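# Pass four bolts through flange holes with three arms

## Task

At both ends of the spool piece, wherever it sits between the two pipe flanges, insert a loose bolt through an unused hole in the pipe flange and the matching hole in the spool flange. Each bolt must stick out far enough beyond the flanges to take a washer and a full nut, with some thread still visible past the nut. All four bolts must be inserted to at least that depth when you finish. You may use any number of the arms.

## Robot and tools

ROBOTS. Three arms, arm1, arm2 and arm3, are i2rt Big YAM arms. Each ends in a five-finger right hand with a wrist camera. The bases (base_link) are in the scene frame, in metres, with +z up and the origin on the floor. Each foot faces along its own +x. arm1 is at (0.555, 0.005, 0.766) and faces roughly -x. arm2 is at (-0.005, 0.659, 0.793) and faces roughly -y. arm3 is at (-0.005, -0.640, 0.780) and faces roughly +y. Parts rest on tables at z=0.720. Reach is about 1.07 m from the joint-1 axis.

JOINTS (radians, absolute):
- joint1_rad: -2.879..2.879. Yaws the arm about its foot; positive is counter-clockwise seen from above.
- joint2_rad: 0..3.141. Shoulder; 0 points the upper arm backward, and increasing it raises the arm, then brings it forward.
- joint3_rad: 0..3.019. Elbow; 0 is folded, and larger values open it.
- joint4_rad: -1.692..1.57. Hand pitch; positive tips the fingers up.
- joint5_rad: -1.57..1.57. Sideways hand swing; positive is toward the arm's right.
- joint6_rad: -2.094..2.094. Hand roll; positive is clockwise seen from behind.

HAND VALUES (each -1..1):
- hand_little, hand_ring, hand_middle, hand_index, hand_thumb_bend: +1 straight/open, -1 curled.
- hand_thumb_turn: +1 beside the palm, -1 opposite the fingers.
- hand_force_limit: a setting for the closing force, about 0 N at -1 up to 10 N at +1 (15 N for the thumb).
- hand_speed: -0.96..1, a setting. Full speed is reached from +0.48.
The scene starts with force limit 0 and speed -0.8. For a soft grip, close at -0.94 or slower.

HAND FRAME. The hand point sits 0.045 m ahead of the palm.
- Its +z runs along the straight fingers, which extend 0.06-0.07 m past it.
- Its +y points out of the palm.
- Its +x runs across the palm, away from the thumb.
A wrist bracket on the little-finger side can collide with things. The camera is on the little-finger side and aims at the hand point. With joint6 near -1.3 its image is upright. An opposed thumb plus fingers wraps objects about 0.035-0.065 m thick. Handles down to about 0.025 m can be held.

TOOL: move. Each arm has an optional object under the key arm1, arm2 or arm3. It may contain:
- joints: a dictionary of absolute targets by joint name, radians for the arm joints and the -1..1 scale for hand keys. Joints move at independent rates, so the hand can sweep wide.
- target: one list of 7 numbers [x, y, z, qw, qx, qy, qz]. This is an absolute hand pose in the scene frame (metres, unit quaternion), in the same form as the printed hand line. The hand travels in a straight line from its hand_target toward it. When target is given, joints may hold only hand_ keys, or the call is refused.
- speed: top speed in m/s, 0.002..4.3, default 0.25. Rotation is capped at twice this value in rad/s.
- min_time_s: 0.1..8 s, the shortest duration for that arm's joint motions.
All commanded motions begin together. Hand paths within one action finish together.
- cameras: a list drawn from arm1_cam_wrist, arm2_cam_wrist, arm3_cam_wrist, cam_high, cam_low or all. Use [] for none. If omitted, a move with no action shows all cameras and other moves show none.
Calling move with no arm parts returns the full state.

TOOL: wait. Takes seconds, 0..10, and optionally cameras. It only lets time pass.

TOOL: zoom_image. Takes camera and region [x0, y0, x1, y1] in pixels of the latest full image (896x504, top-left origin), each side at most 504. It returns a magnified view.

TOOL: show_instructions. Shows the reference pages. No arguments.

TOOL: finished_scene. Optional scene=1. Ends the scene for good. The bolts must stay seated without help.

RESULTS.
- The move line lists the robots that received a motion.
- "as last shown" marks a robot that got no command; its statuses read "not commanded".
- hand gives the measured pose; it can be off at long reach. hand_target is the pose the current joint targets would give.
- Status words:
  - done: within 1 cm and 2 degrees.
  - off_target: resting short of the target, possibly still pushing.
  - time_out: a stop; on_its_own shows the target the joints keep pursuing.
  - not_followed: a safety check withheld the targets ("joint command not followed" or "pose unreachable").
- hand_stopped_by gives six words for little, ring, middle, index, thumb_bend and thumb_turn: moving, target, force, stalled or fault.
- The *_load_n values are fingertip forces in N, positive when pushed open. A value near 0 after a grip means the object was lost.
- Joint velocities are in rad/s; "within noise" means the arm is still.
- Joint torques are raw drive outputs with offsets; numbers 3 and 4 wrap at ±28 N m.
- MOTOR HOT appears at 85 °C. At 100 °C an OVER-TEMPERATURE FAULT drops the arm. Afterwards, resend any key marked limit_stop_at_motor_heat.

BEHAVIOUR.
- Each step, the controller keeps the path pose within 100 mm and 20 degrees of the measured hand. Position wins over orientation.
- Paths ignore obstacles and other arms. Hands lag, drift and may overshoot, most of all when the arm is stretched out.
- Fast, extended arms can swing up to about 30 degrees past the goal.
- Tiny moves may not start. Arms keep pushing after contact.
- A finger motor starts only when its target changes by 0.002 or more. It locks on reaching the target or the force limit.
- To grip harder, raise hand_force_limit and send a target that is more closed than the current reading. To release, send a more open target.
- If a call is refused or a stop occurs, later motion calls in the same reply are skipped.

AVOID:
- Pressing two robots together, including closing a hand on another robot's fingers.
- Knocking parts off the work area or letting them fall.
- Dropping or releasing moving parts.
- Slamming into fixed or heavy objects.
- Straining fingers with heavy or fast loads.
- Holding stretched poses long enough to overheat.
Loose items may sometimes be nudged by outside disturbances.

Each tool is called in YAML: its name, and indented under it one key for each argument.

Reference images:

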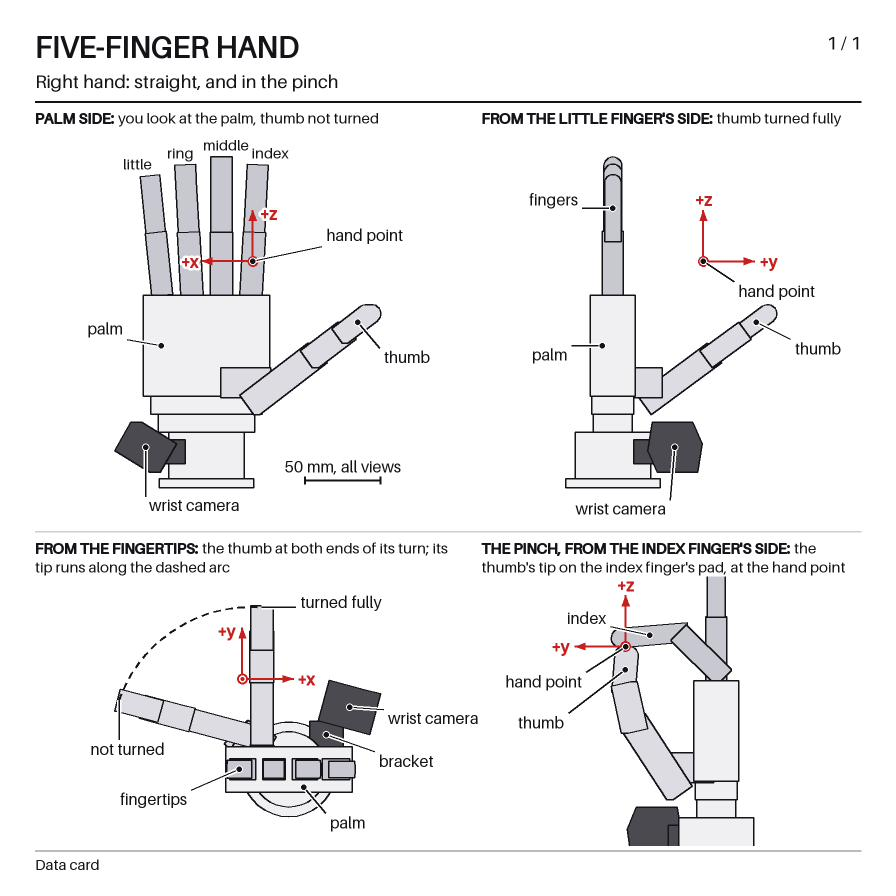

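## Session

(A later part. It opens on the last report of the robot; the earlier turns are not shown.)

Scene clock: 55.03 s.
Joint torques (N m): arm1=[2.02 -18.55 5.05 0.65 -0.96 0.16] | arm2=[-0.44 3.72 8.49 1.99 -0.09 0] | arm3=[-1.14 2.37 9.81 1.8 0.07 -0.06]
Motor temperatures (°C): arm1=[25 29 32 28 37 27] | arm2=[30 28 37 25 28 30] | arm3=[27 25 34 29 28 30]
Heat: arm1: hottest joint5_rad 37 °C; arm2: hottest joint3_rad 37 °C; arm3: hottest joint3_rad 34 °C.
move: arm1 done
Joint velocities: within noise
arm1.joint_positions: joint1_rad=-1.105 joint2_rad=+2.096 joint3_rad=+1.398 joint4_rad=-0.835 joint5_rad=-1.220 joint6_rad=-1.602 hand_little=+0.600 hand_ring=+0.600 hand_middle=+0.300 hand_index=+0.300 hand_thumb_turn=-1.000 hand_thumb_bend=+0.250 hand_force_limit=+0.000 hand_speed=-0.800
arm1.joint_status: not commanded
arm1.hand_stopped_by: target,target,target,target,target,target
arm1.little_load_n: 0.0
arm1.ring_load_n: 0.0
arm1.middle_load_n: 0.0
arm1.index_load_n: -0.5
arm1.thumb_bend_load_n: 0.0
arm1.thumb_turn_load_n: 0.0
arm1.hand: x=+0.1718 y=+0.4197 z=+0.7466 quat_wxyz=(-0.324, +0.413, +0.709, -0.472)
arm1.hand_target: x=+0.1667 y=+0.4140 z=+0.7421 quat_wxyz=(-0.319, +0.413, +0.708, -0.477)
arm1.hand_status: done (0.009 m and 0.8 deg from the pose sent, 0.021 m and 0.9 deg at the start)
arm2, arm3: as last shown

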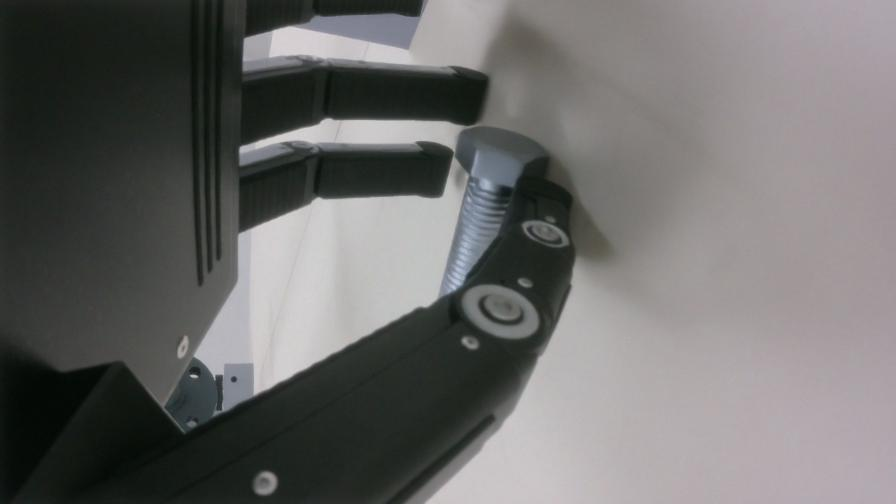

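move:
  arm1: {"target": [0.180, 0.420, 0.81, 0.3187, -0.4127, -0.7076, 0.4769], "speed": 0.1, "joints": {"hand_index": 1, "hand_middle": 0, "hand_ring": 1, "hand_little": 1, "hand_thumb_bend": 1}}
  cameras: ["arm1_cam_wrist", "cam_high"]

zoom_image:
  camera: "arm1_cam_wrist"
  region: [230, 0, 560, 330]

zoom_image:
  camera: "arm1_cam_wrist"
  region: [560, 180, 860, 480]

move:
  arm1: {"joints": {"hand_index": 0, "hand_middle": -0.5}}
  cameras: ["arm1_cam_wrist"]

zoom_image:
  camera: "arm1_cam_wrist"
  region: [330, 30, 630, 330]

move:
  arm1: {"joints": {"hand_index": -0.5, "hand_middle": 1}}
  cameras: ["arm1_cam_wrist"]

zoom_image:
  camera: "arm1_cam_wrist"
  region: [330, 30, 630, 330]

Scene clock: 60.00 s.
Joint torques (N m): arm1=[0.15 -19.84 7.99 -0.57 -0.78 -0.15] | arm2=[-0.44 3.25 8.46 2.03 -0.09 0] | arm3=[-1.2 2.37 9.83 1.77 0.07 -0.05]
Motor temperatures (°C): arm1=[25 30 32 28 37 27] | arm2=[30 28 37 25 28 30] | arm3=[27 25 35 29 28 30]
Heat: arm1: hottest joint5_rad 37 °C; arm2: hottest joint3_rad 37 °C; arm3: hottest joint3_rad 35 °C.
move: arm1 off_target
Joint velocities: within noise
arm1.joint_positions: joint1_rad=-1.108 joint2_rad=+2.022 joint3_rad=+1.412 joint4_rad=-1.028 joint5_rad=-1.223 joint6_rad=-1.647 hand_little=+1.000 hand_ring=+1.000 hand_middle=+0.000 hand_index=+1.000 hand_thumb_turn=-1.000 hand_thumb_bend=+1.000 hand_force_limit=+0.000 hand_speed=-0.800
arm1.joint_status: all done
arm1.hand_stopped_by: target,target,target,target,target,target
arm1.little_load_n: 0.0
arm1.ring_load_n: 0.0
arm1.middle_load_n: 0.0
arm1.index_load_n: -0.5
arm1.thumb_bend_load_n: 0.0
arm1.thumb_turn_load_n: 0.0
arm1.hand: x=+0.1817 y=+0.4030 z=+0.7933 quat_wxyz=(-0.300, +0.423, +0.701, -0.489)
arm1.hand_target: x=+0.1804 y=+0.4195 z=+0.8101 quat_wxyz=(-0.319, +0.413, +0.708, -0.477)
arm1.hand_status: off_target (0.024 m and 2.9 deg from the pose sent, 0.064 m and 0.8 deg at the start)
arm2, arm3: as last shown

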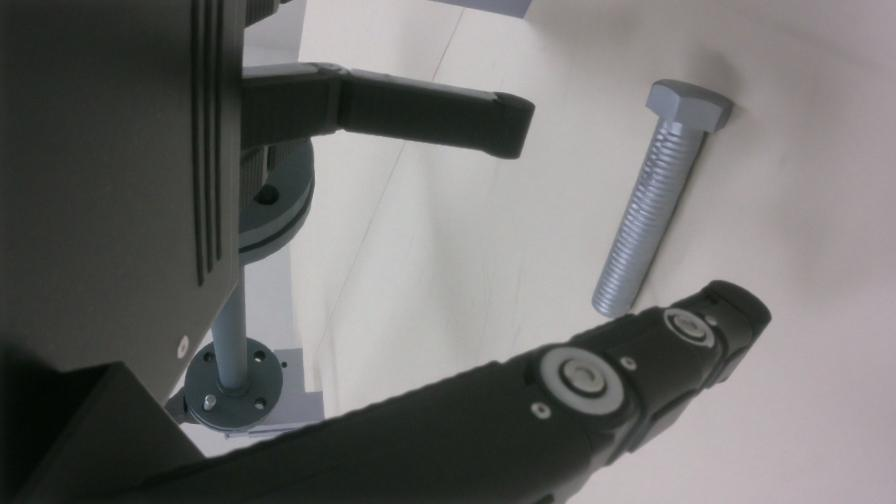

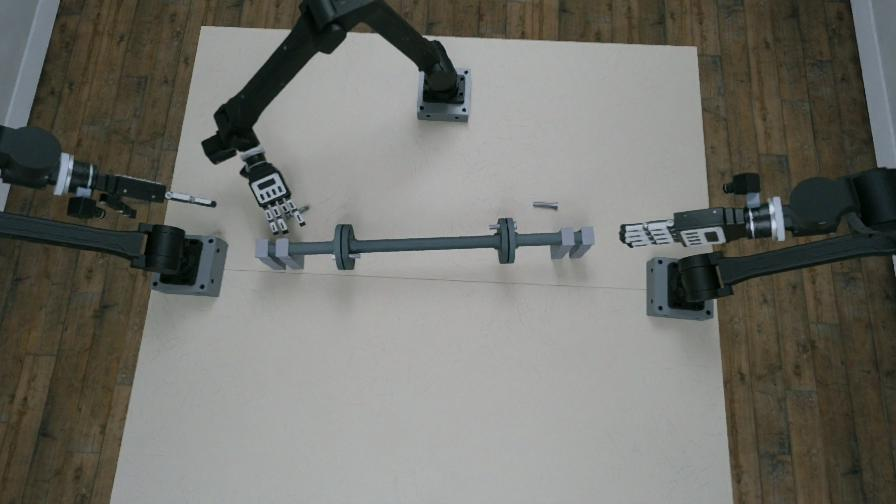

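Scaled by 1.527.

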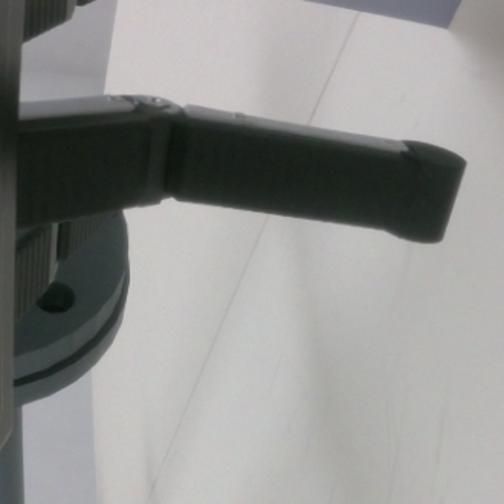

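Scaled by 1.680.

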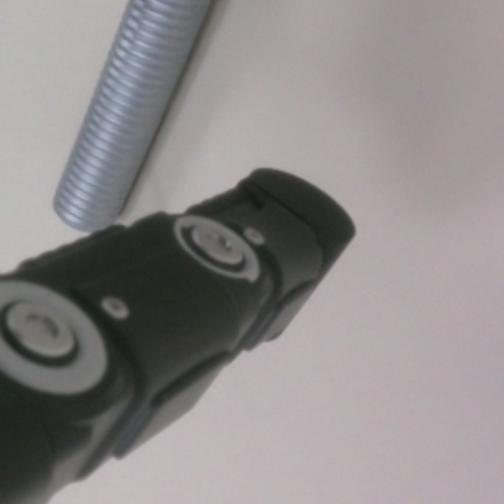

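Scene clock: 62.30 s.
Joint torques (N m): arm1=[0.15 -19.78 7.99 -0.57 -0.77 -0.16] | arm2=[-0.26 3.78 8.39 1.95 -0.11 -0.04] | arm3=[-1.08 2.43 9.81 1.77 0.07 -0.05]
Motor temperatures (°C): arm1=[25 30 33 28 37 27] | arm2=[30 28 37 25 28 30] | arm3=[27 25 35 29 28 30]
Heat: arm1: hottest joint5_rad 37 °C; arm2: hottest joint3_rad 37 °C; arm3: hottest joint3_rad 35 °C.
move: arm1 done
Joint velocities: within noise
arm1.joint_positions: joint1_rad=-1.108 joint2_rad=+2.022 joint3_rad=+1.412 joint4_rad=-1.028 joint5_rad=-1.223 joint6_rad=-1.647 hand_little=+1.000 hand_ring=+1.000 hand_middle=-0.500 hand_index=+0.000 hand_thumb_turn=-1.000 hand_thumb_bend=+1.000 hand_force_limit=+0.000 hand_speed=-0.800
arm1.joint_status: all done
arm1.hand_stopped_by: target,target,target,target,target,target
arm1.little_load_n: 0.0
arm1.ring_load_n: 0.0
arm1.middle_load_n: 0.0
arm1.index_load_n: 0.5
arm1.thumb_bend_load_n: 0.0
arm1.thumb_turn_load_n: 0.0
arm1.hand: x=+0.1817 y=+0.4030 z=+0.7933 quat_wxyz=(-0.300, +0.423, +0.701, -0.489)
arm1.hand_target: x=+0.1804 y=+0.4195 z=+0.8101 quat_wxyz=(-0.319, +0.413, +0.708, -0.477)
arm1.hand_status: not commanded
arm2, arm3: as last shown

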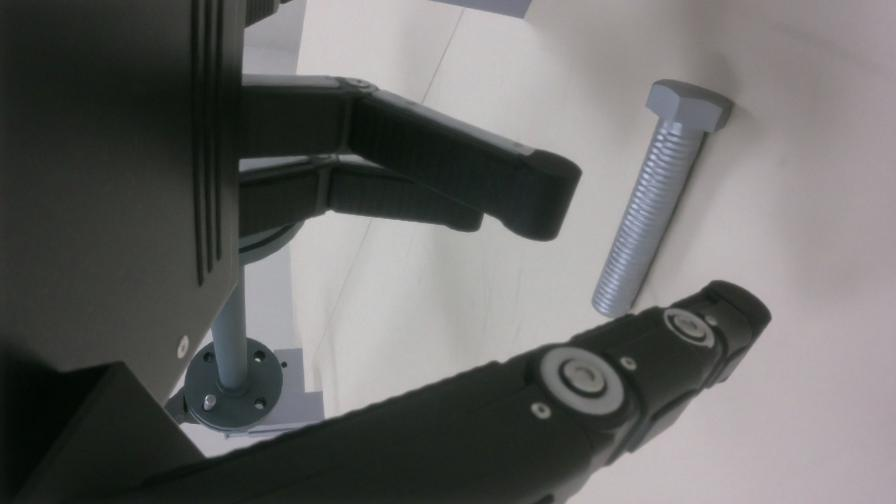

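Scaled by 1.680.

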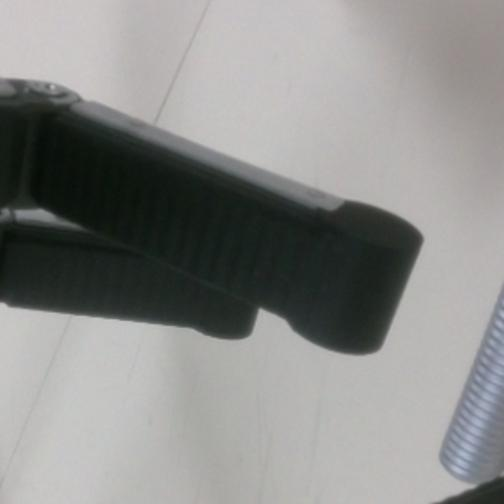

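Scene clock: 65.50 s.
Joint torques (N m): arm1=[0.15 -19.78 8.01 -0.58 -0.78 -0.15] | arm2=[-0.91 3.31 8.62 1.92 -0.06 -0.02] | arm3=[-1.03 2.43 9.81 1.78 0.07 -0.06]
Motor temperatures (°C): arm1=[25 30 33 28 37 27] | arm2=[30 28 37 25 28 30] | arm3=[27 25 35 29 28 30]
Heat: arm1: hottest joint5_rad 37 °C; arm2: hottest joint3_rad 37 °C; arm3: hottest joint3_rad 35 °C.
move: arm1 done
Joint velocities: within noise
arm1.joint_positions: joint1_rad=-1.108 joint2_rad=+2.022 joint3_rad=+1.412 joint4_rad=-1.028 joint5_rad=-1.223 joint6_rad=-1.647 hand_little=+1.000 hand_ring=+1.000 hand_middle=+1.000 hand_index=-0.500 hand_thumb_turn=-1.000 hand_thumb_bend=+1.000 hand_force_limit=+0.000 hand_speed=-0.800
arm1.joint_status: all done
arm1.hand_stopped_by: target,target,target,target,target,target
arm1.little_load_n: 0.0
arm1.ring_load_n: -0.5
arm1.middle_load_n: 0.0
arm1.index_load_n: 0.0
arm1.thumb_bend_load_n: 0.0
arm1.thumb_turn_load_n: 0.0
arm1.hand: x=+0.1817 y=+0.4030 z=+0.7933 quat_wxyz=(-0.300, +0.423, +0.701, -0.489)
arm1.hand_target: x=+0.1804 y=+0.4195 z=+0.8101 quat_wxyz=(-0.319, +0.413, +0.708, -0.477)
arm1.hand_status: not commanded
arm2.joint_positions: joint1_rad=+0.030 joint2_rad=+0.612 joint3_rad=+1.371 joint4_rad=-1.516 joint5_rad=-0.047 joint6_rad=-1.275 hand_little=+1.000 hand_ring=+1.000 hand_middle=+1.000 hand_index=+1.000 hand_thumb_turn=+1.000 hand_thumb_bend=+1.000 hand_force_limit=+0.000 hand_speed=-0.800
arm2.joint_status: not commanded
arm2.hand_stopped_by: target,target,target,target,target,target
arm2.little_load_n: 0.0
arm2.ring_load_n: 0.0
arm2.middle_load_n: 0.0
arm2.index_load_n: 0.0
arm2.thumb_bend_load_n: 0.0
arm2.thumb_turn_load_n: 0.0
arm2.hand: x=-0.0397 y=+0.4718 z=+1.2422 quat_wxyz=(+0.221, +0.558, -0.726, +0.335)
arm2.hand_target: x=-0.0396 y=+0.4718 z=+1.2509 quat_wxyz=(+0.227, +0.556, -0.722, +0.343)
arm2.hand_status: not commanded
arm3.joint_positions: joint1_rad=+0.237 joint2_rad=+0.641 joint3_rad=+1.394 joint4_rad=-1.297 joint5_rad=+0.135 joint6_rad=-1.412 hand_little=+1.000 hand_ring=+1.000 hand_middle=+1.000 hand_index=+1.000 hand_thumb_turn=+1.000 hand_thumb_bend=+1.000 hand_force_limit=+0.000 hand_speed=-0.800
arm3.joint_status: not commanded
arm3.hand_stopped_by: target,target,target,target,target,target
arm3.little_load_n: 0.0
arm3.ring_load_n: 0.0
arm3.middle_load_n: 0.0
arm3.index_load_n: 0.0
arm3.thumb_bend_load_n: 0.0
arm3.thumb_turn_load_n: 0.0
arm3.hand: x=+0.0290 y=-0.3910 z=+1.2846 quat_wxyz=(-0.367, +0.628, +0.601, +0.330)
arm3.hand_target: x=+0.0292 y=-0.3923 z=+1.2936 quat_wxyz=(-0.375, +0.625, +0.597, +0.335)
arm3.hand_status: not commanded

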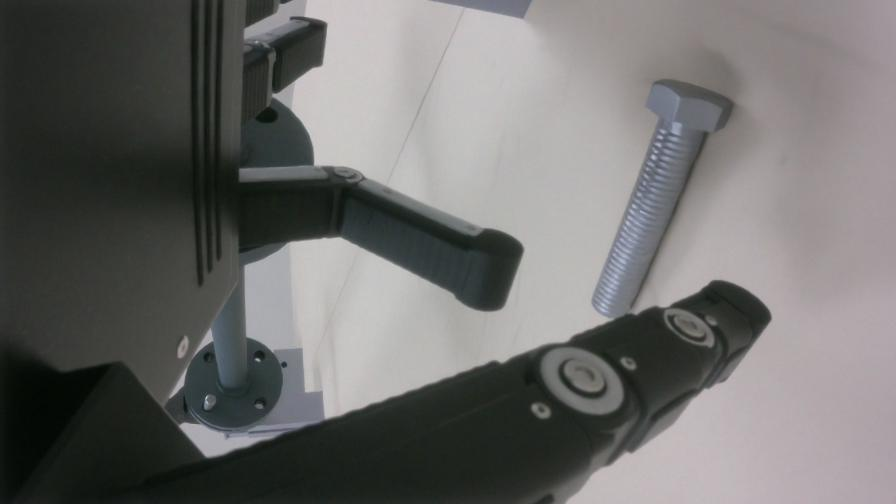

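Scaled by 1.680.

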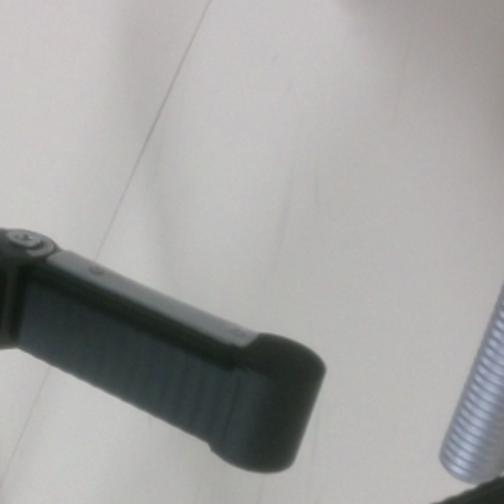

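zoom_image:
  camera: "arm1_cam_wrist"
  region: [560, 50, 780, 330]

Scaled by 1.800.

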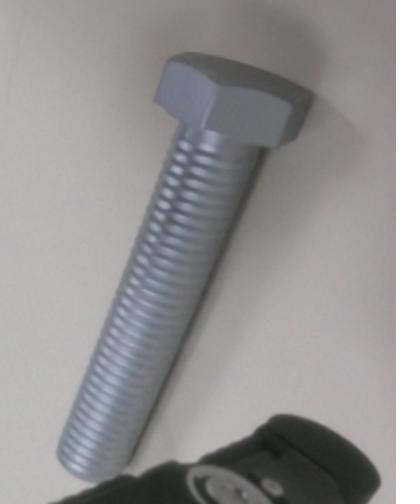

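move:
  arm1: {"target": [0.158, 0.418, 0.763, 0.3187, -0.4127, -0.7076, 0.4769], "speed": 0.08, "joints": {"hand_index": 0.3, "hand_middle": 0.3, "hand_ring": 0.3, "hand_little": 0.3, "hand_thumb_bend": 0.28}}
  cameras: ["arm1_cam_wrist"]

Scene clock: 72.77 s.
Joint torques (N m): arm1=[1.96 -18.2 6.23 0.79 -0.78 0.16] | arm2=[-0.5 3.84 8.62 2.11 -0.05 -0.04] | arm3=[-1.08 2.43 9.83 1.78 0.07 -0.05]
Motor temperatures (°C): arm1=[25 30 33 28 37 27] | arm2=[30 28 37 25 28 29] | arm3=[27 25 35 29 28 30]
Heat: arm1: hottest joint5_rad 37 °C; arm2: hottest joint3_rad 37 °C; arm3: hottest joint3_rad 35 °C.
move: arm1 done
Joint velocities: within noise
arm1.joint_positions: joint1_rad=-1.092 joint2_rad=+2.068 joint3_rad=+1.412 joint4_rad=-0.859 joint5_rad=-1.223 joint6_rad=-1.572 hand_little=+0.300 hand_ring=+0.300 hand_middle=+0.300 hand_index=+0.300 hand_thumb_turn=-1.000 hand_thumb_bend=+0.280 hand_force_limit=+0.000 hand_speed=-0.800
arm1.joint_status: all done
arm1.hand_stopped_by: target,target,target,target,target,target
arm1.little_load_n: 0.0
arm1.ring_load_n: 0.0
arm1.middle_load_n: 0.0
arm1.index_load_n: 0.0
arm1.thumb_bend_load_n: 0.0
arm1.thumb_turn_load_n: 0.0
arm1.hand: x=+0.1643 y=+0.4177 z=+0.7667 quat_wxyz=(-0.321, +0.414, +0.707, -0.476)
arm1.hand_target: x=+0.1581 y=+0.4179 z=+0.7631 quat_wxyz=(-0.319, +0.413, +0.708, -0.477)
arm1.hand_status: done (0.007 m and 0.3 deg from the pose sent, 0.041 m and 2.9 deg at the start)
arm2, arm3: as last shown

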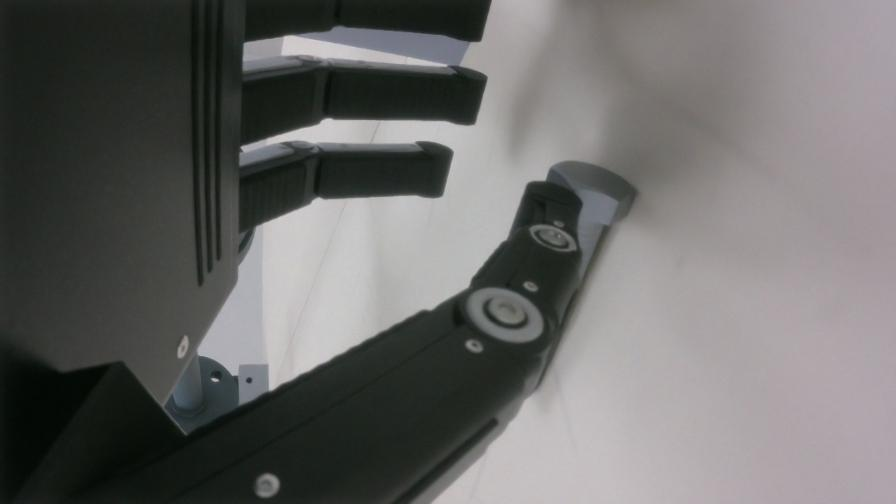

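move:
  arm1: {"target": [0.1585, 0.4085, 0.745, 0.3187, -0.4127, -0.7076, 0.4769], "speed": 0.05}
  cameras: ["arm1_cam_wrist"]

zoom_image:
  camera: "arm1_cam_wrist"
  region: [400, 30, 700, 330]

Scene clock: 74.30 s.
Joint torques (N m): arm1=[2.14 -17.38 5.16 0.9 -0.74 0.14] | arm2=[-0.32 3.84 8.62 2.06 -0.09 0] | arm3=[-1.14 2.37 9.8 1.81 0.08 -0.05]
Motor temperatures (°C): arm1=[25 30 33 28 37 27] | arm2=[30 28 37 25 28 29] | arm3=[27 25 35 29 28 30]
Heat: arm1: hottest joint5_rad 37 °C; arm2: hottest joint3_rad 37 °C; arm3: hottest joint3_rad 35 °C.
move: arm1 off_target
Joint velocities: within noise
arm1.joint_positions: joint1_rad=-1.088 joint2_rad=+2.069 joint3_rad=+1.381 joint4_rad=-0.786 joint5_rad=-1.223 joint6_rad=-1.553 hand_little=+0.300 hand_ring=+0.300 hand_middle=+0.300 hand_index=+0.300 hand_thumb_turn=-1.000 hand_thumb_bend=+0.280 hand_force_limit=+0.000 hand_speed=-0.800
arm1.joint_status: not commanded
arm1.hand_stopped_by: target,target,target,target,target,target
arm1.little_load_n: 0.0
arm1.ring_load_n: 0.0
arm1.middle_load_n: 0.0
arm1.index_load_n: 0.0
arm1.thumb_bend_load_n: 0.0
arm1.thumb_turn_load_n: 0.0
arm1.hand: x=+0.1627 y=+0.4154 z=+0.7566 quat_wxyz=(-0.329, +0.409, +0.709, -0.471)
arm1.hand_target: x=+0.1589 y=+0.4083 z=+0.7451 quat_wxyz=(-0.318, +0.413, +0.708, -0.477)
arm1.hand_status: off_target (0.014 m and 1.4 deg from the pose sent, 0.024 m and 0.3 deg at the start)
arm2, arm3: as last shown

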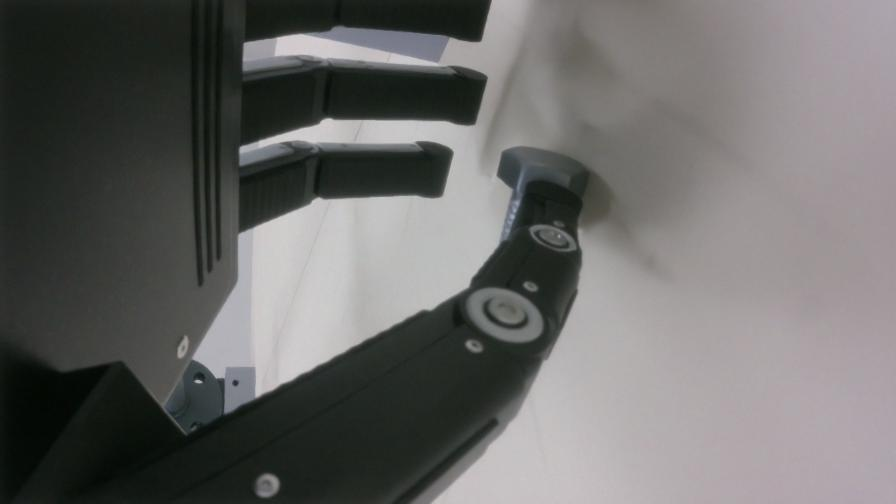

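Scaled by 1.680.

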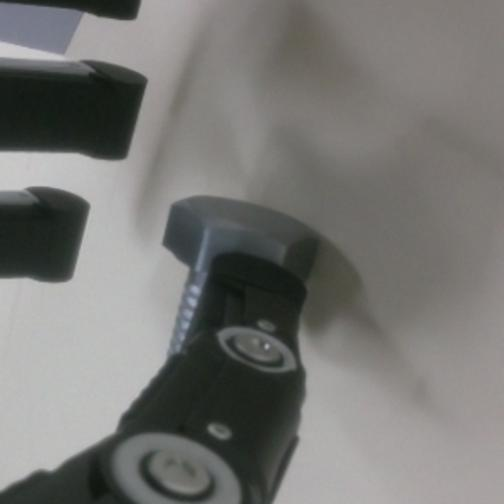

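wait:
  seconds: 0.1
  cameras: ["cam_high", "cam_low", "arm3_cam_wrist", "arm2_cam_wrist"]

zoom_image:
  camera: "cam_high"
  region: [520, 190, 570, 218]

zoom_image:
  camera: "arm3_cam_wrist"
  region: [490, 330, 570, 430]

zoom_image:
  camera: "cam_low"
  region: [640, 250, 740, 320]

zoom_image:
  camera: "cam_low"
  region: [90, 180, 230, 330]

Scene clock: 76.23 s.
Joint torques (N m): arm1=[2.14 -17.44 5.16 0.83 -0.74 0.16] | arm2=[-0.09 3.6 8.54 2.02 -0.09 0] | arm3=[-1.03 2.37 9.84 1.8 0.07 -0.06]
Motor temperatures (°C): arm1=[25 30 33 28 37 27] | arm2=[30 28 38 25 28 29] | arm3=[27 25 35 29 28 30]
Heat: arm1: hottest joint5_rad 37 °C; arm2: hottest joint3_rad 38 °C; arm3: hottest joint3_rad 35 °C.
Joint velocities: within noise
arm1.joint_positions: joint1_rad=-1.088 joint2_rad=+2.069 joint3_rad=+1.381 joint4_rad=-0.786 joint5_rad=-1.223 joint6_rad=-1.552 hand_little=+0.300 hand_ring=+0.300 hand_middle=+0.300 hand_index=+0.300 hand_thumb_turn=-1.000 hand_thumb_bend=+0.280 hand_force_limit=+0.000 hand_speed=-0.800
arm1.joint_status: not commanded
arm1.hand_stopped_by: target,target,target,target,target,target
arm1.little_load_n: 0.0
arm1.ring_load_n: -0.5
arm1.middle_load_n: 0.0
arm1.index_load_n: 0.0
arm1.thumb_bend_load_n: 0.0
arm1.thumb_turn_load_n: 0.5
arm1.hand: x=+0.1627 y=+0.4154 z=+0.7566 quat_wxyz=(-0.328, +0.409, +0.709, -0.471)
arm1.hand_target: x=+0.1589 y=+0.4083 z=+0.7451 quat_wxyz=(-0.318, +0.413, +0.708, -0.477)
arm1.hand_status: off_target (0.014 m and 1.4 deg from the pose sent, 0.024 m and 0.3 deg at the start)
arm2.joint_positions: joint1_rad=+0.030 joint2_rad=+0.612 joint3_rad=+1.371 joint4_rad=-1.516 joint5_rad=-0.047 joint6_rad=-1.275 hand_little=+1.000 hand_ring=+1.000 hand_middle=+1.000 hand_index=+1.000 hand_thumb_turn=+1.000 hand_thumb_bend=+1.000 hand_force_limit=+0.000 hand_speed=-0.800
arm2.joint_status: not commanded
arm2.hand_stopped_by: target,target,target,target,target,target
arm2.little_load_n: 0.0
arm2.ring_load_n: 0.0
arm2.middle_load_n: 0.0
arm2.index_load_n: 0.0
arm2.thumb_bend_load_n: 0.0
arm2.thumb_turn_load_n: 0.0
arm2.hand: x=-0.0397 y=+0.4718 z=+1.2422 quat_wxyz=(+0.221, +0.558, -0.726, +0.335)
arm2.hand_target: x=-0.0396 y=+0.4718 z=+1.2509 quat_wxyz=(+0.227, +0.556, -0.722, +0.343)
arm2.hand_status: not commanded
arm3.joint_positions: joint1_rad=+0.237 joint2_rad=+0.641 joint3_rad=+1.394 joint4_rad=-1.297 joint5_rad=+0.135 joint6_rad=-1.412 hand_little=+1.000 hand_ring=+1.000 hand_middle=+1.000 hand_index=+1.000 hand_thumb_turn=+1.000 hand_thumb_bend=+1.000 hand_force_limit=+0.000 hand_speed=-0.800
arm3.joint_status: not commanded
arm3.hand_stopped_by: target,target,target,target,target,target
arm3.little_load_n: 0.0
arm3.ring_load_n: 0.0
arm3.middle_load_n: 0.0
arm3.index_load_n: 0.0
arm3.thumb_bend_load_n: 0.0
arm3.thumb_turn_load_n: 0.0
arm3.hand: x=+0.0290 y=-0.3910 z=+1.2846 quat_wxyz=(-0.367, +0.628, +0.601, +0.330)
arm3.hand_target: x=+0.0292 y=-0.3923 z=+1.2936 quat_wxyz=(-0.375, +0.625, +0.597, +0.335)
arm3.hand_status: not commanded
wait: 0.10 s; at rest from the start
pictures: arm2_cam_wrist, arm3_cam_wrist, cam_high, cam_low

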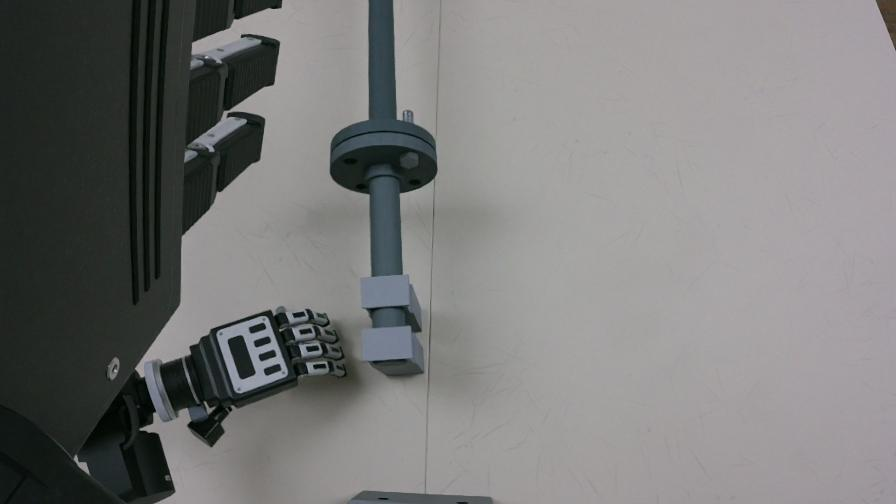

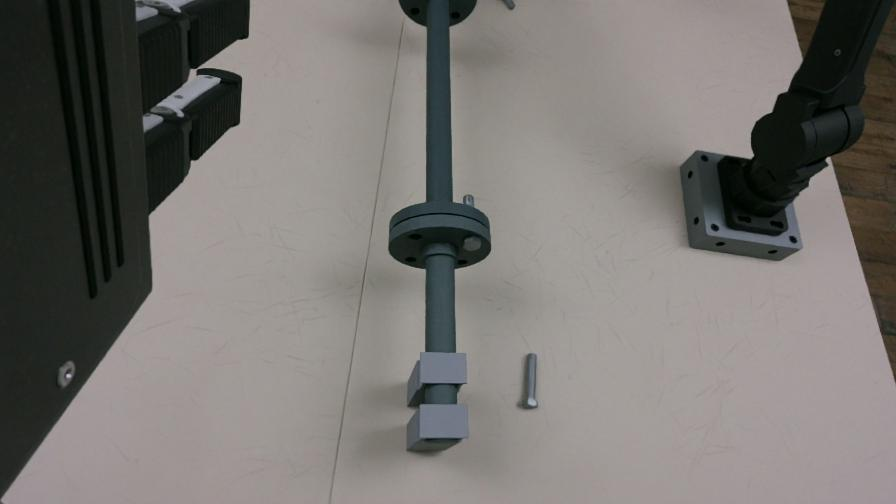

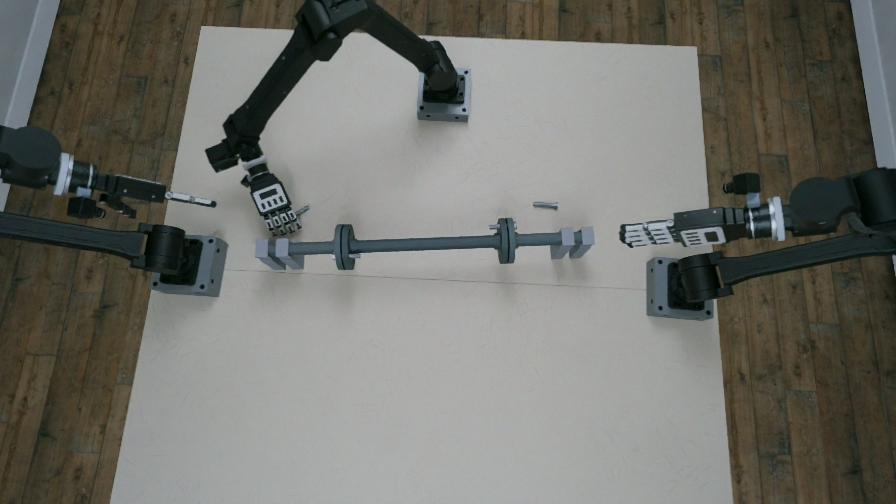

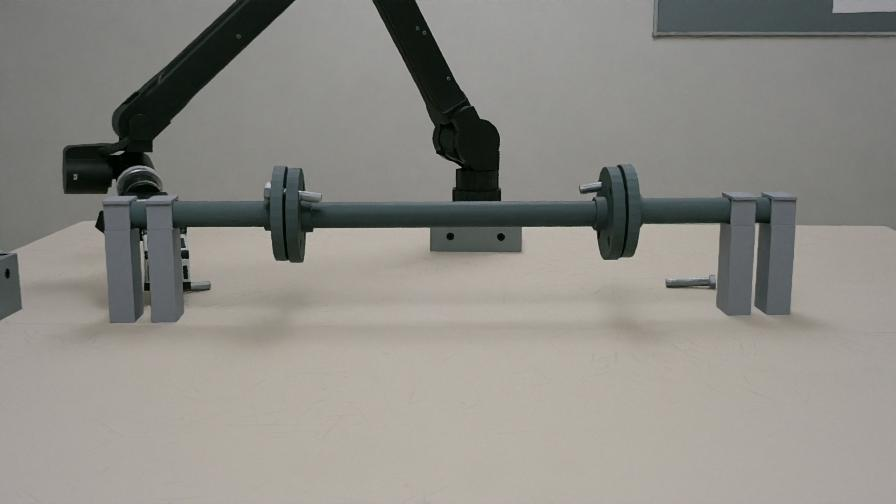

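Scaled by 10.080.

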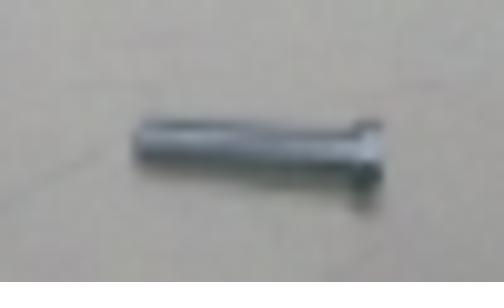

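Scaled by 5.040.

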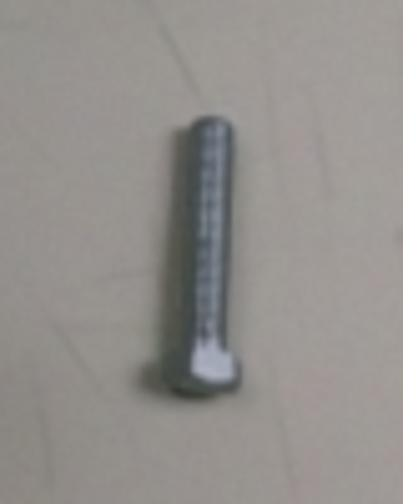

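Scaled by 5.040.

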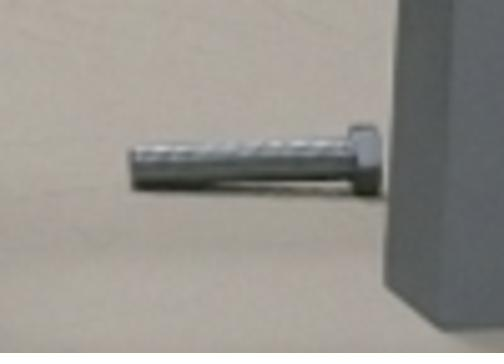

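Scaled by 3.360.

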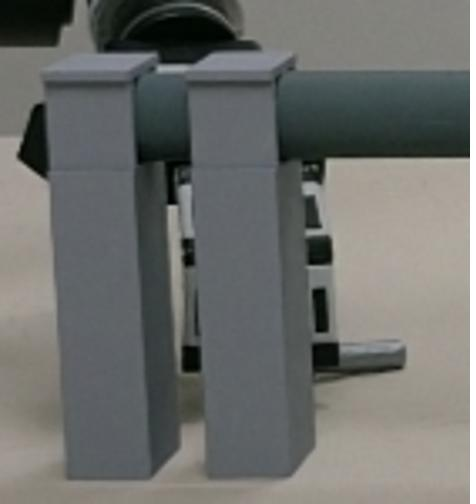

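zoom_image:
  camera: "cam_high"
  region: [235, 160, 335, 270]

zoom_image:
  camera: "arm2_cam_wrist"
  region: [180, 280, 360, 460]

Scaled by 4.582.

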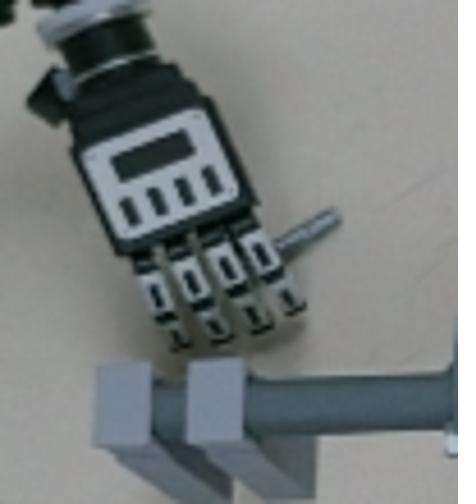

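Scaled by 2.800.

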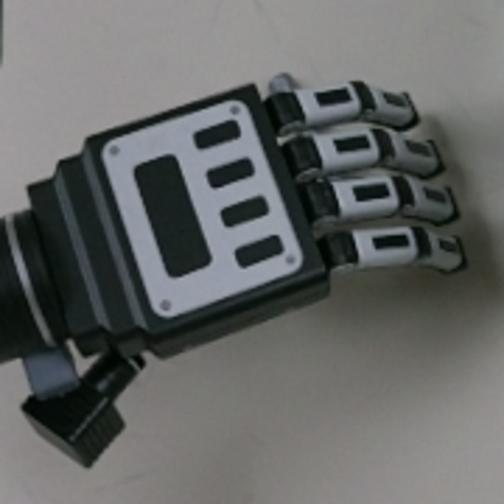

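move:
  arm1: {"target": [0.168, 0.420, 0.785, 0.3187, -0.4127, -0.7076, 0.4769], "speed": 0.08}
  cameras: ["arm1_cam_wrist"]

move:
  arm1: {"target": [0.1635, 0.420, 0.756, 0.3187, -0.4127, -0.7076, 0.4769], "speed": 0.06}
  cameras: ["arm1_cam_wrist"]

Scene clock: 83.33 s.
Joint torques (N m): arm1=[0.21 -20.89 7.92 -0.38 -0.78 -0.14] | arm2=[-0.56 3.66 8.61 2 -0.09 0.02] | arm3=[-1.2 2.32 9.81 1.78 0.06 -0.06]
Motor temperatures (°C): arm1=[25 30 33 28 37 27] | arm2=[30 28 38 25 28 29] | arm3=[27 25 36 29 28 30]
Heat: arm1: hottest joint5_rad 37 °C; arm2: hottest joint3_rad 38 °C; arm3: hottest joint3_rad 36 °C.
move: arm1 off_target
Joint velocities: within noise
arm1.joint_positions: joint1_rad=-1.089 joint2_rad=+2.069 joint3_rad=+1.398 joint4_rad=-0.924 joint5_rad=-1.223 joint6_rad=-1.590 hand_little=+0.300 hand_ring=+0.300 hand_middle=+0.300 hand_index=+0.300 hand_thumb_turn=-1.000 hand_thumb_bend=+0.280 hand_force_limit=+0.000 hand_speed=-0.800
arm1.joint_status: not commanded
arm1.hand_stopped_by: target,target,target,target,target,target
arm1.little_load_n: 0.0
arm1.ring_load_n: 0.0
arm1.middle_load_n: 0.0
arm1.index_load_n: 0.0
arm1.thumb_bend_load_n: 0.0
arm1.thumb_turn_load_n: 0.0
arm1.hand: x=+0.1715 y=+0.4004 z=+0.7634 quat_wxyz=(-0.296, +0.426, +0.699, -0.491)
arm1.hand_target: x=+0.1685 y=+0.4192 z=+0.7851 quat_wxyz=(-0.319, +0.413, +0.708, -0.477)
arm1.hand_status: off_target (0.029 m and 3.6 deg from the pose sent, 0.029 m and 1.4 deg at the start)
arm2, arm3: as last shown
arm3.ring_load_n: -0.5

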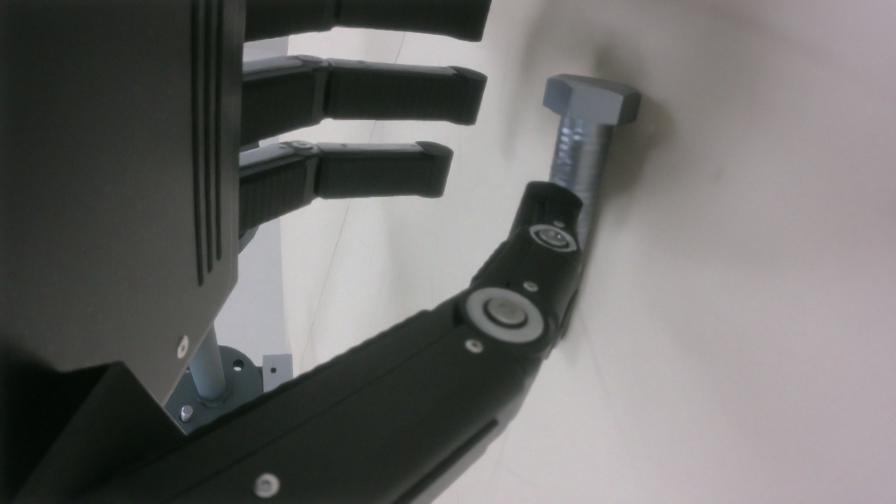

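Scene clock: 84.33 s.
Joint torques (N m): arm1=[0.79 -17.32 7.23 0.59 -0.8 0.04] | arm2=[-0.67 3.49 8.54 1.87 -0.12 -0.02] | arm3=[-1.03 2.37 9.81 1.76 0.07 -0.06]
Motor temperatures (°C): arm1=[25 30 33 28 37 27] | arm2=[30 28 38 25 28 29] | arm3=[27 25 36 29 28 30]
Heat: arm1: hottest joint5_rad 37 °C; arm2: hottest joint3_rad 38 °C; arm3: hottest joint3_rad 36 °C.
move: arm1 off_target
Joint velocities: within noise
arm1.joint_positions: joint1_rad=-1.089 joint2_rad=+2.072 joint3_rad=+1.398 joint4_rad=-0.872 joint5_rad=-1.223 joint6_rad=-1.590 hand_little=+0.300 hand_ring=+0.300 hand_middle=+0.300 hand_index=+0.300 hand_thumb_turn=-1.000 hand_thumb_bend=+0.280 hand_force_limit=+0.000 hand_speed=-0.800
arm1.joint_status: not commanded
arm1.hand_stopped_by: target,target,target,target,target,target
arm1.little_load_n: 0.0
arm1.ring_load_n: 0.0
arm1.middle_load_n: 0.0
arm1.index_load_n: 0.0
arm1.thumb_bend_load_n: 0.0
arm1.thumb_turn_load_n: 0.0
arm1.hand: x=+0.1670 y=+0.4092 z=+0.7605 quat_wxyz=(-0.313, +0.414, +0.707, -0.481)
arm1.hand_target: x=+0.1638 y=+0.4197 z=+0.7560 quat_wxyz=(-0.319, +0.413, +0.708, -0.477)
arm1.hand_status: off_target (0.012 m and 0.8 deg from the pose sent, 0.022 m and 3.6 deg at the start)
arm2, arm3: as last shown
arm3.ring_load_n: 0.0

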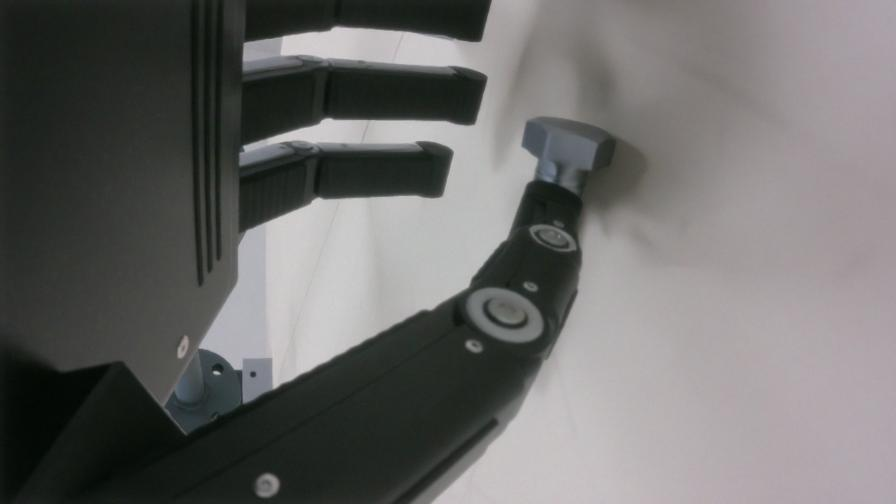

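move:
  arm1: {"target": [0.163, 0.417, 0.742, 0.3187, -0.4127, -0.7076, 0.4769], "speed": 0.05}
  cameras: ["arm1_cam_wrist", "cam_low"]

zoom_image:
  camera: "arm1_cam_wrist"
  region: [400, 30, 700, 330]

zoom_image:
  camera: "cam_low"
  region: [90, 180, 230, 330]

Scene clock: 85.80 s.
Joint torques (N m): arm1=[1.08 -17.67 6.04 0.75 -0.8 0.14] | arm2=[-0.56 3.72 8.69 1.88 -0.08 -0.04] | arm3=[-1.08 2.32 9.78 1.78 0.07 -0.05]
Motor temperatures (°C): arm1=[25 30 33 28 37 27] | arm2=[30 28 38 25 28 29] | arm3=[27 25 36 29 28 30]
Heat: arm1: hottest joint5_rad 37 °C; arm2: hottest joint3_rad 38 °C; arm3: hottest joint3_rad 36 °C.
move: arm1 done
Joint velocities: within noise
arm1.joint_positions: joint1_rad=-1.089 joint2_rad=+2.092 joint3_rad=+1.398 joint4_rad=-0.832 joint5_rad=-1.223 joint6_rad=-1.590 hand_little=+0.300 hand_ring=+0.300 hand_middle=+0.300 hand_index=+0.300 hand_thumb_turn=-1.000 hand_thumb_bend=+0.280 hand_force_limit=+0.000 hand_speed=-0.800
arm1.joint_status: not commanded
arm1.hand_stopped_by: target,target,target,target,target,target
arm1.little_load_n: 0.0
arm1.ring_load_n: 0.0
arm1.middle_load_n: 0.0
arm1.index_load_n: 0.0
arm1.thumb_bend_load_n: 0.0
arm1.thumb_turn_load_n: 0.0
arm1.hand: x=+0.1647 y=+0.4138 z=+0.7495 quat_wxyz=(-0.320, +0.409, +0.710, -0.476)
arm1.hand_target: x=+0.1631 y=+0.4169 z=+0.7421 quat_wxyz=(-0.319, +0.413, +0.708, -0.477)
arm1.hand_status: done (0.008 m and 0.5 deg from the pose sent, 0.021 m and 0.8 deg at the start)
arm2, arm3: as last shown
arm3.thumb_bend_load_n: 0.5

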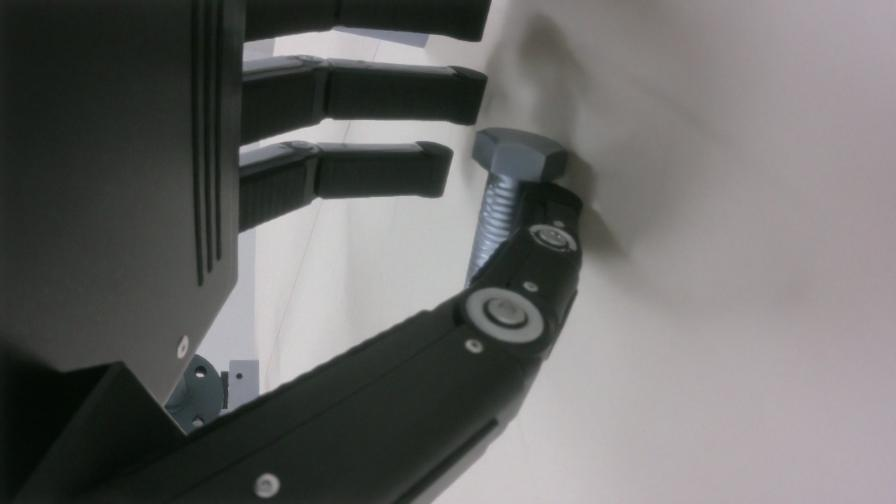

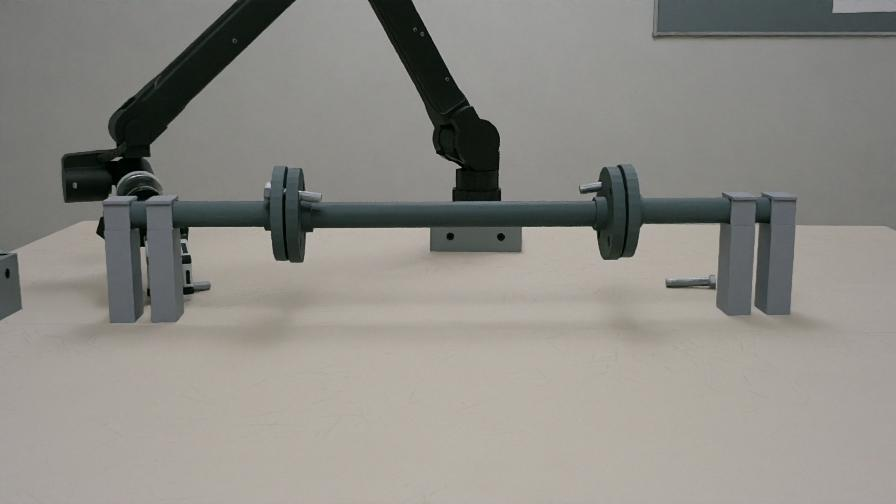

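Scaled by 1.680.

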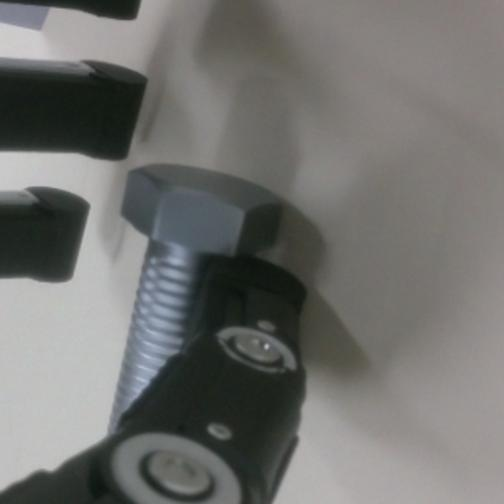

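Scaled by 3.360.

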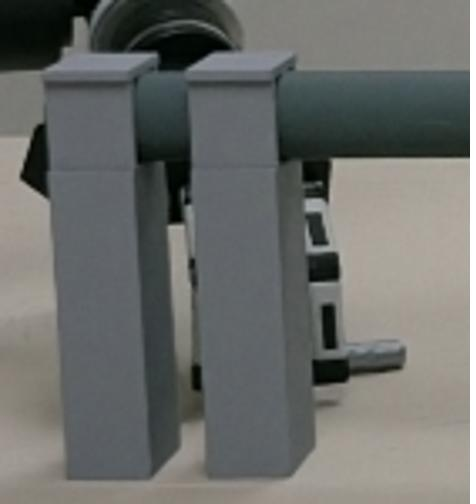

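move:
  arm1: {"target": [0.1665, 0.409, 0.7425, 0.3187, -0.4127, -0.7076, 0.4769], "speed": 0.05}
  cameras: ["arm1_cam_wrist"]

zoom_image:
  camera: "arm1_cam_wrist"
  region: [400, 30, 700, 330]

Scene clock: 87.23 s.
Joint torques (N m): arm1=[1.14 -19.02 4.68 0.73 -0.76 0.15] | arm2=[-0.67 3.08 8.69 2.07 -0.08 -0.03] | arm3=[-1.08 2.2 9.81 1.77 0.07 -0.05]
Motor temperatures (°C): arm1=[25 30 33 28 37 27] | arm2=[30 28 38 25 28 29] | arm3=[27 25 36 29 28 30]
Heat: arm1: hottest joint5_rad 37 °C; arm2: hottest joint3_rad 38 °C; arm3: hottest joint3_rad 36 °C.
move: arm1 done
Joint velocities: within noise
arm1.joint_positions: joint1_rad=-1.089 joint2_rad=+2.092 joint3_rad=+1.383 joint4_rad=-0.815 joint5_rad=-1.224 joint6_rad=-1.588 hand_little=+0.300 hand_ring=+0.300 hand_middle=+0.300 hand_index=+0.300 hand_thumb_turn=-1.000 hand_thumb_bend=+0.280 hand_force_limit=+0.000 hand_speed=-0.800
arm1.joint_status: not commanded
arm1.hand_stopped_by: target,target,target,target,target,target
arm1.little_load_n: 0.0
arm1.ring_load_n: 0.0
arm1.middle_load_n: 0.0
arm1.index_load_n: 0.0
arm1.thumb_bend_load_n: 0.0
arm1.thumb_turn_load_n: 0.0
arm1.hand: x=+0.1661 y=+0.4108 z=+0.7453 quat_wxyz=(-0.321, +0.409, +0.709, -0.476)
arm1.hand_target: x=+0.1666 y=+0.4089 z=+0.7425 quat_wxyz=(-0.319, +0.413, +0.708, -0.477)
arm1.hand_status: done (0.003 m and 0.5 deg from the pose sent, 0.009 m and 0.5 deg at the start)
arm2, arm3: as last shown
arm3.thumb_bend_load_n: 0.0

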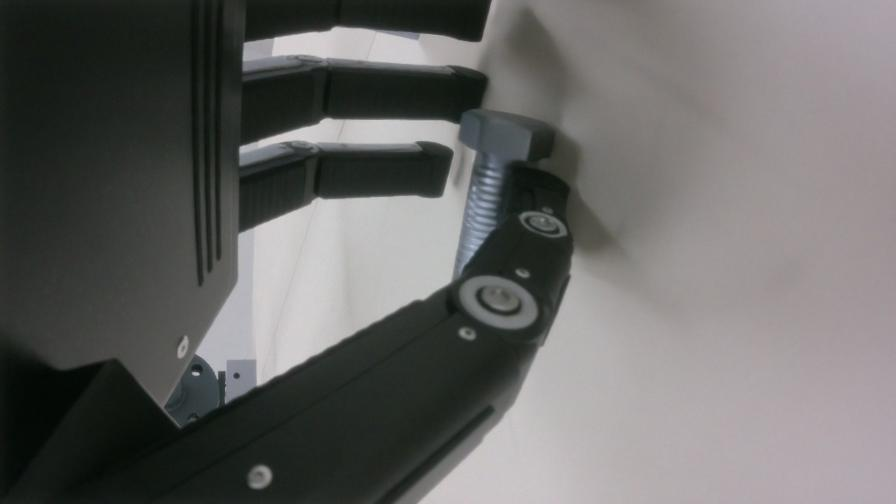

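Scaled by 1.680.

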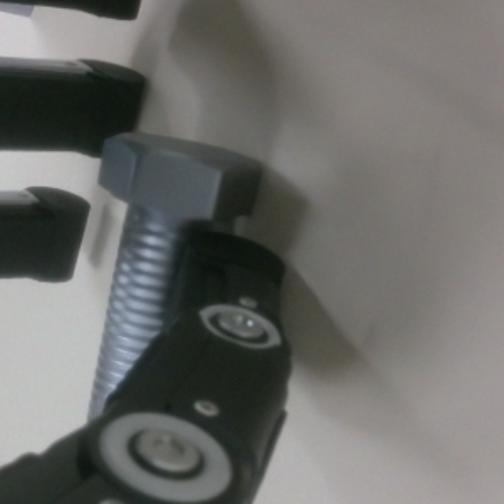

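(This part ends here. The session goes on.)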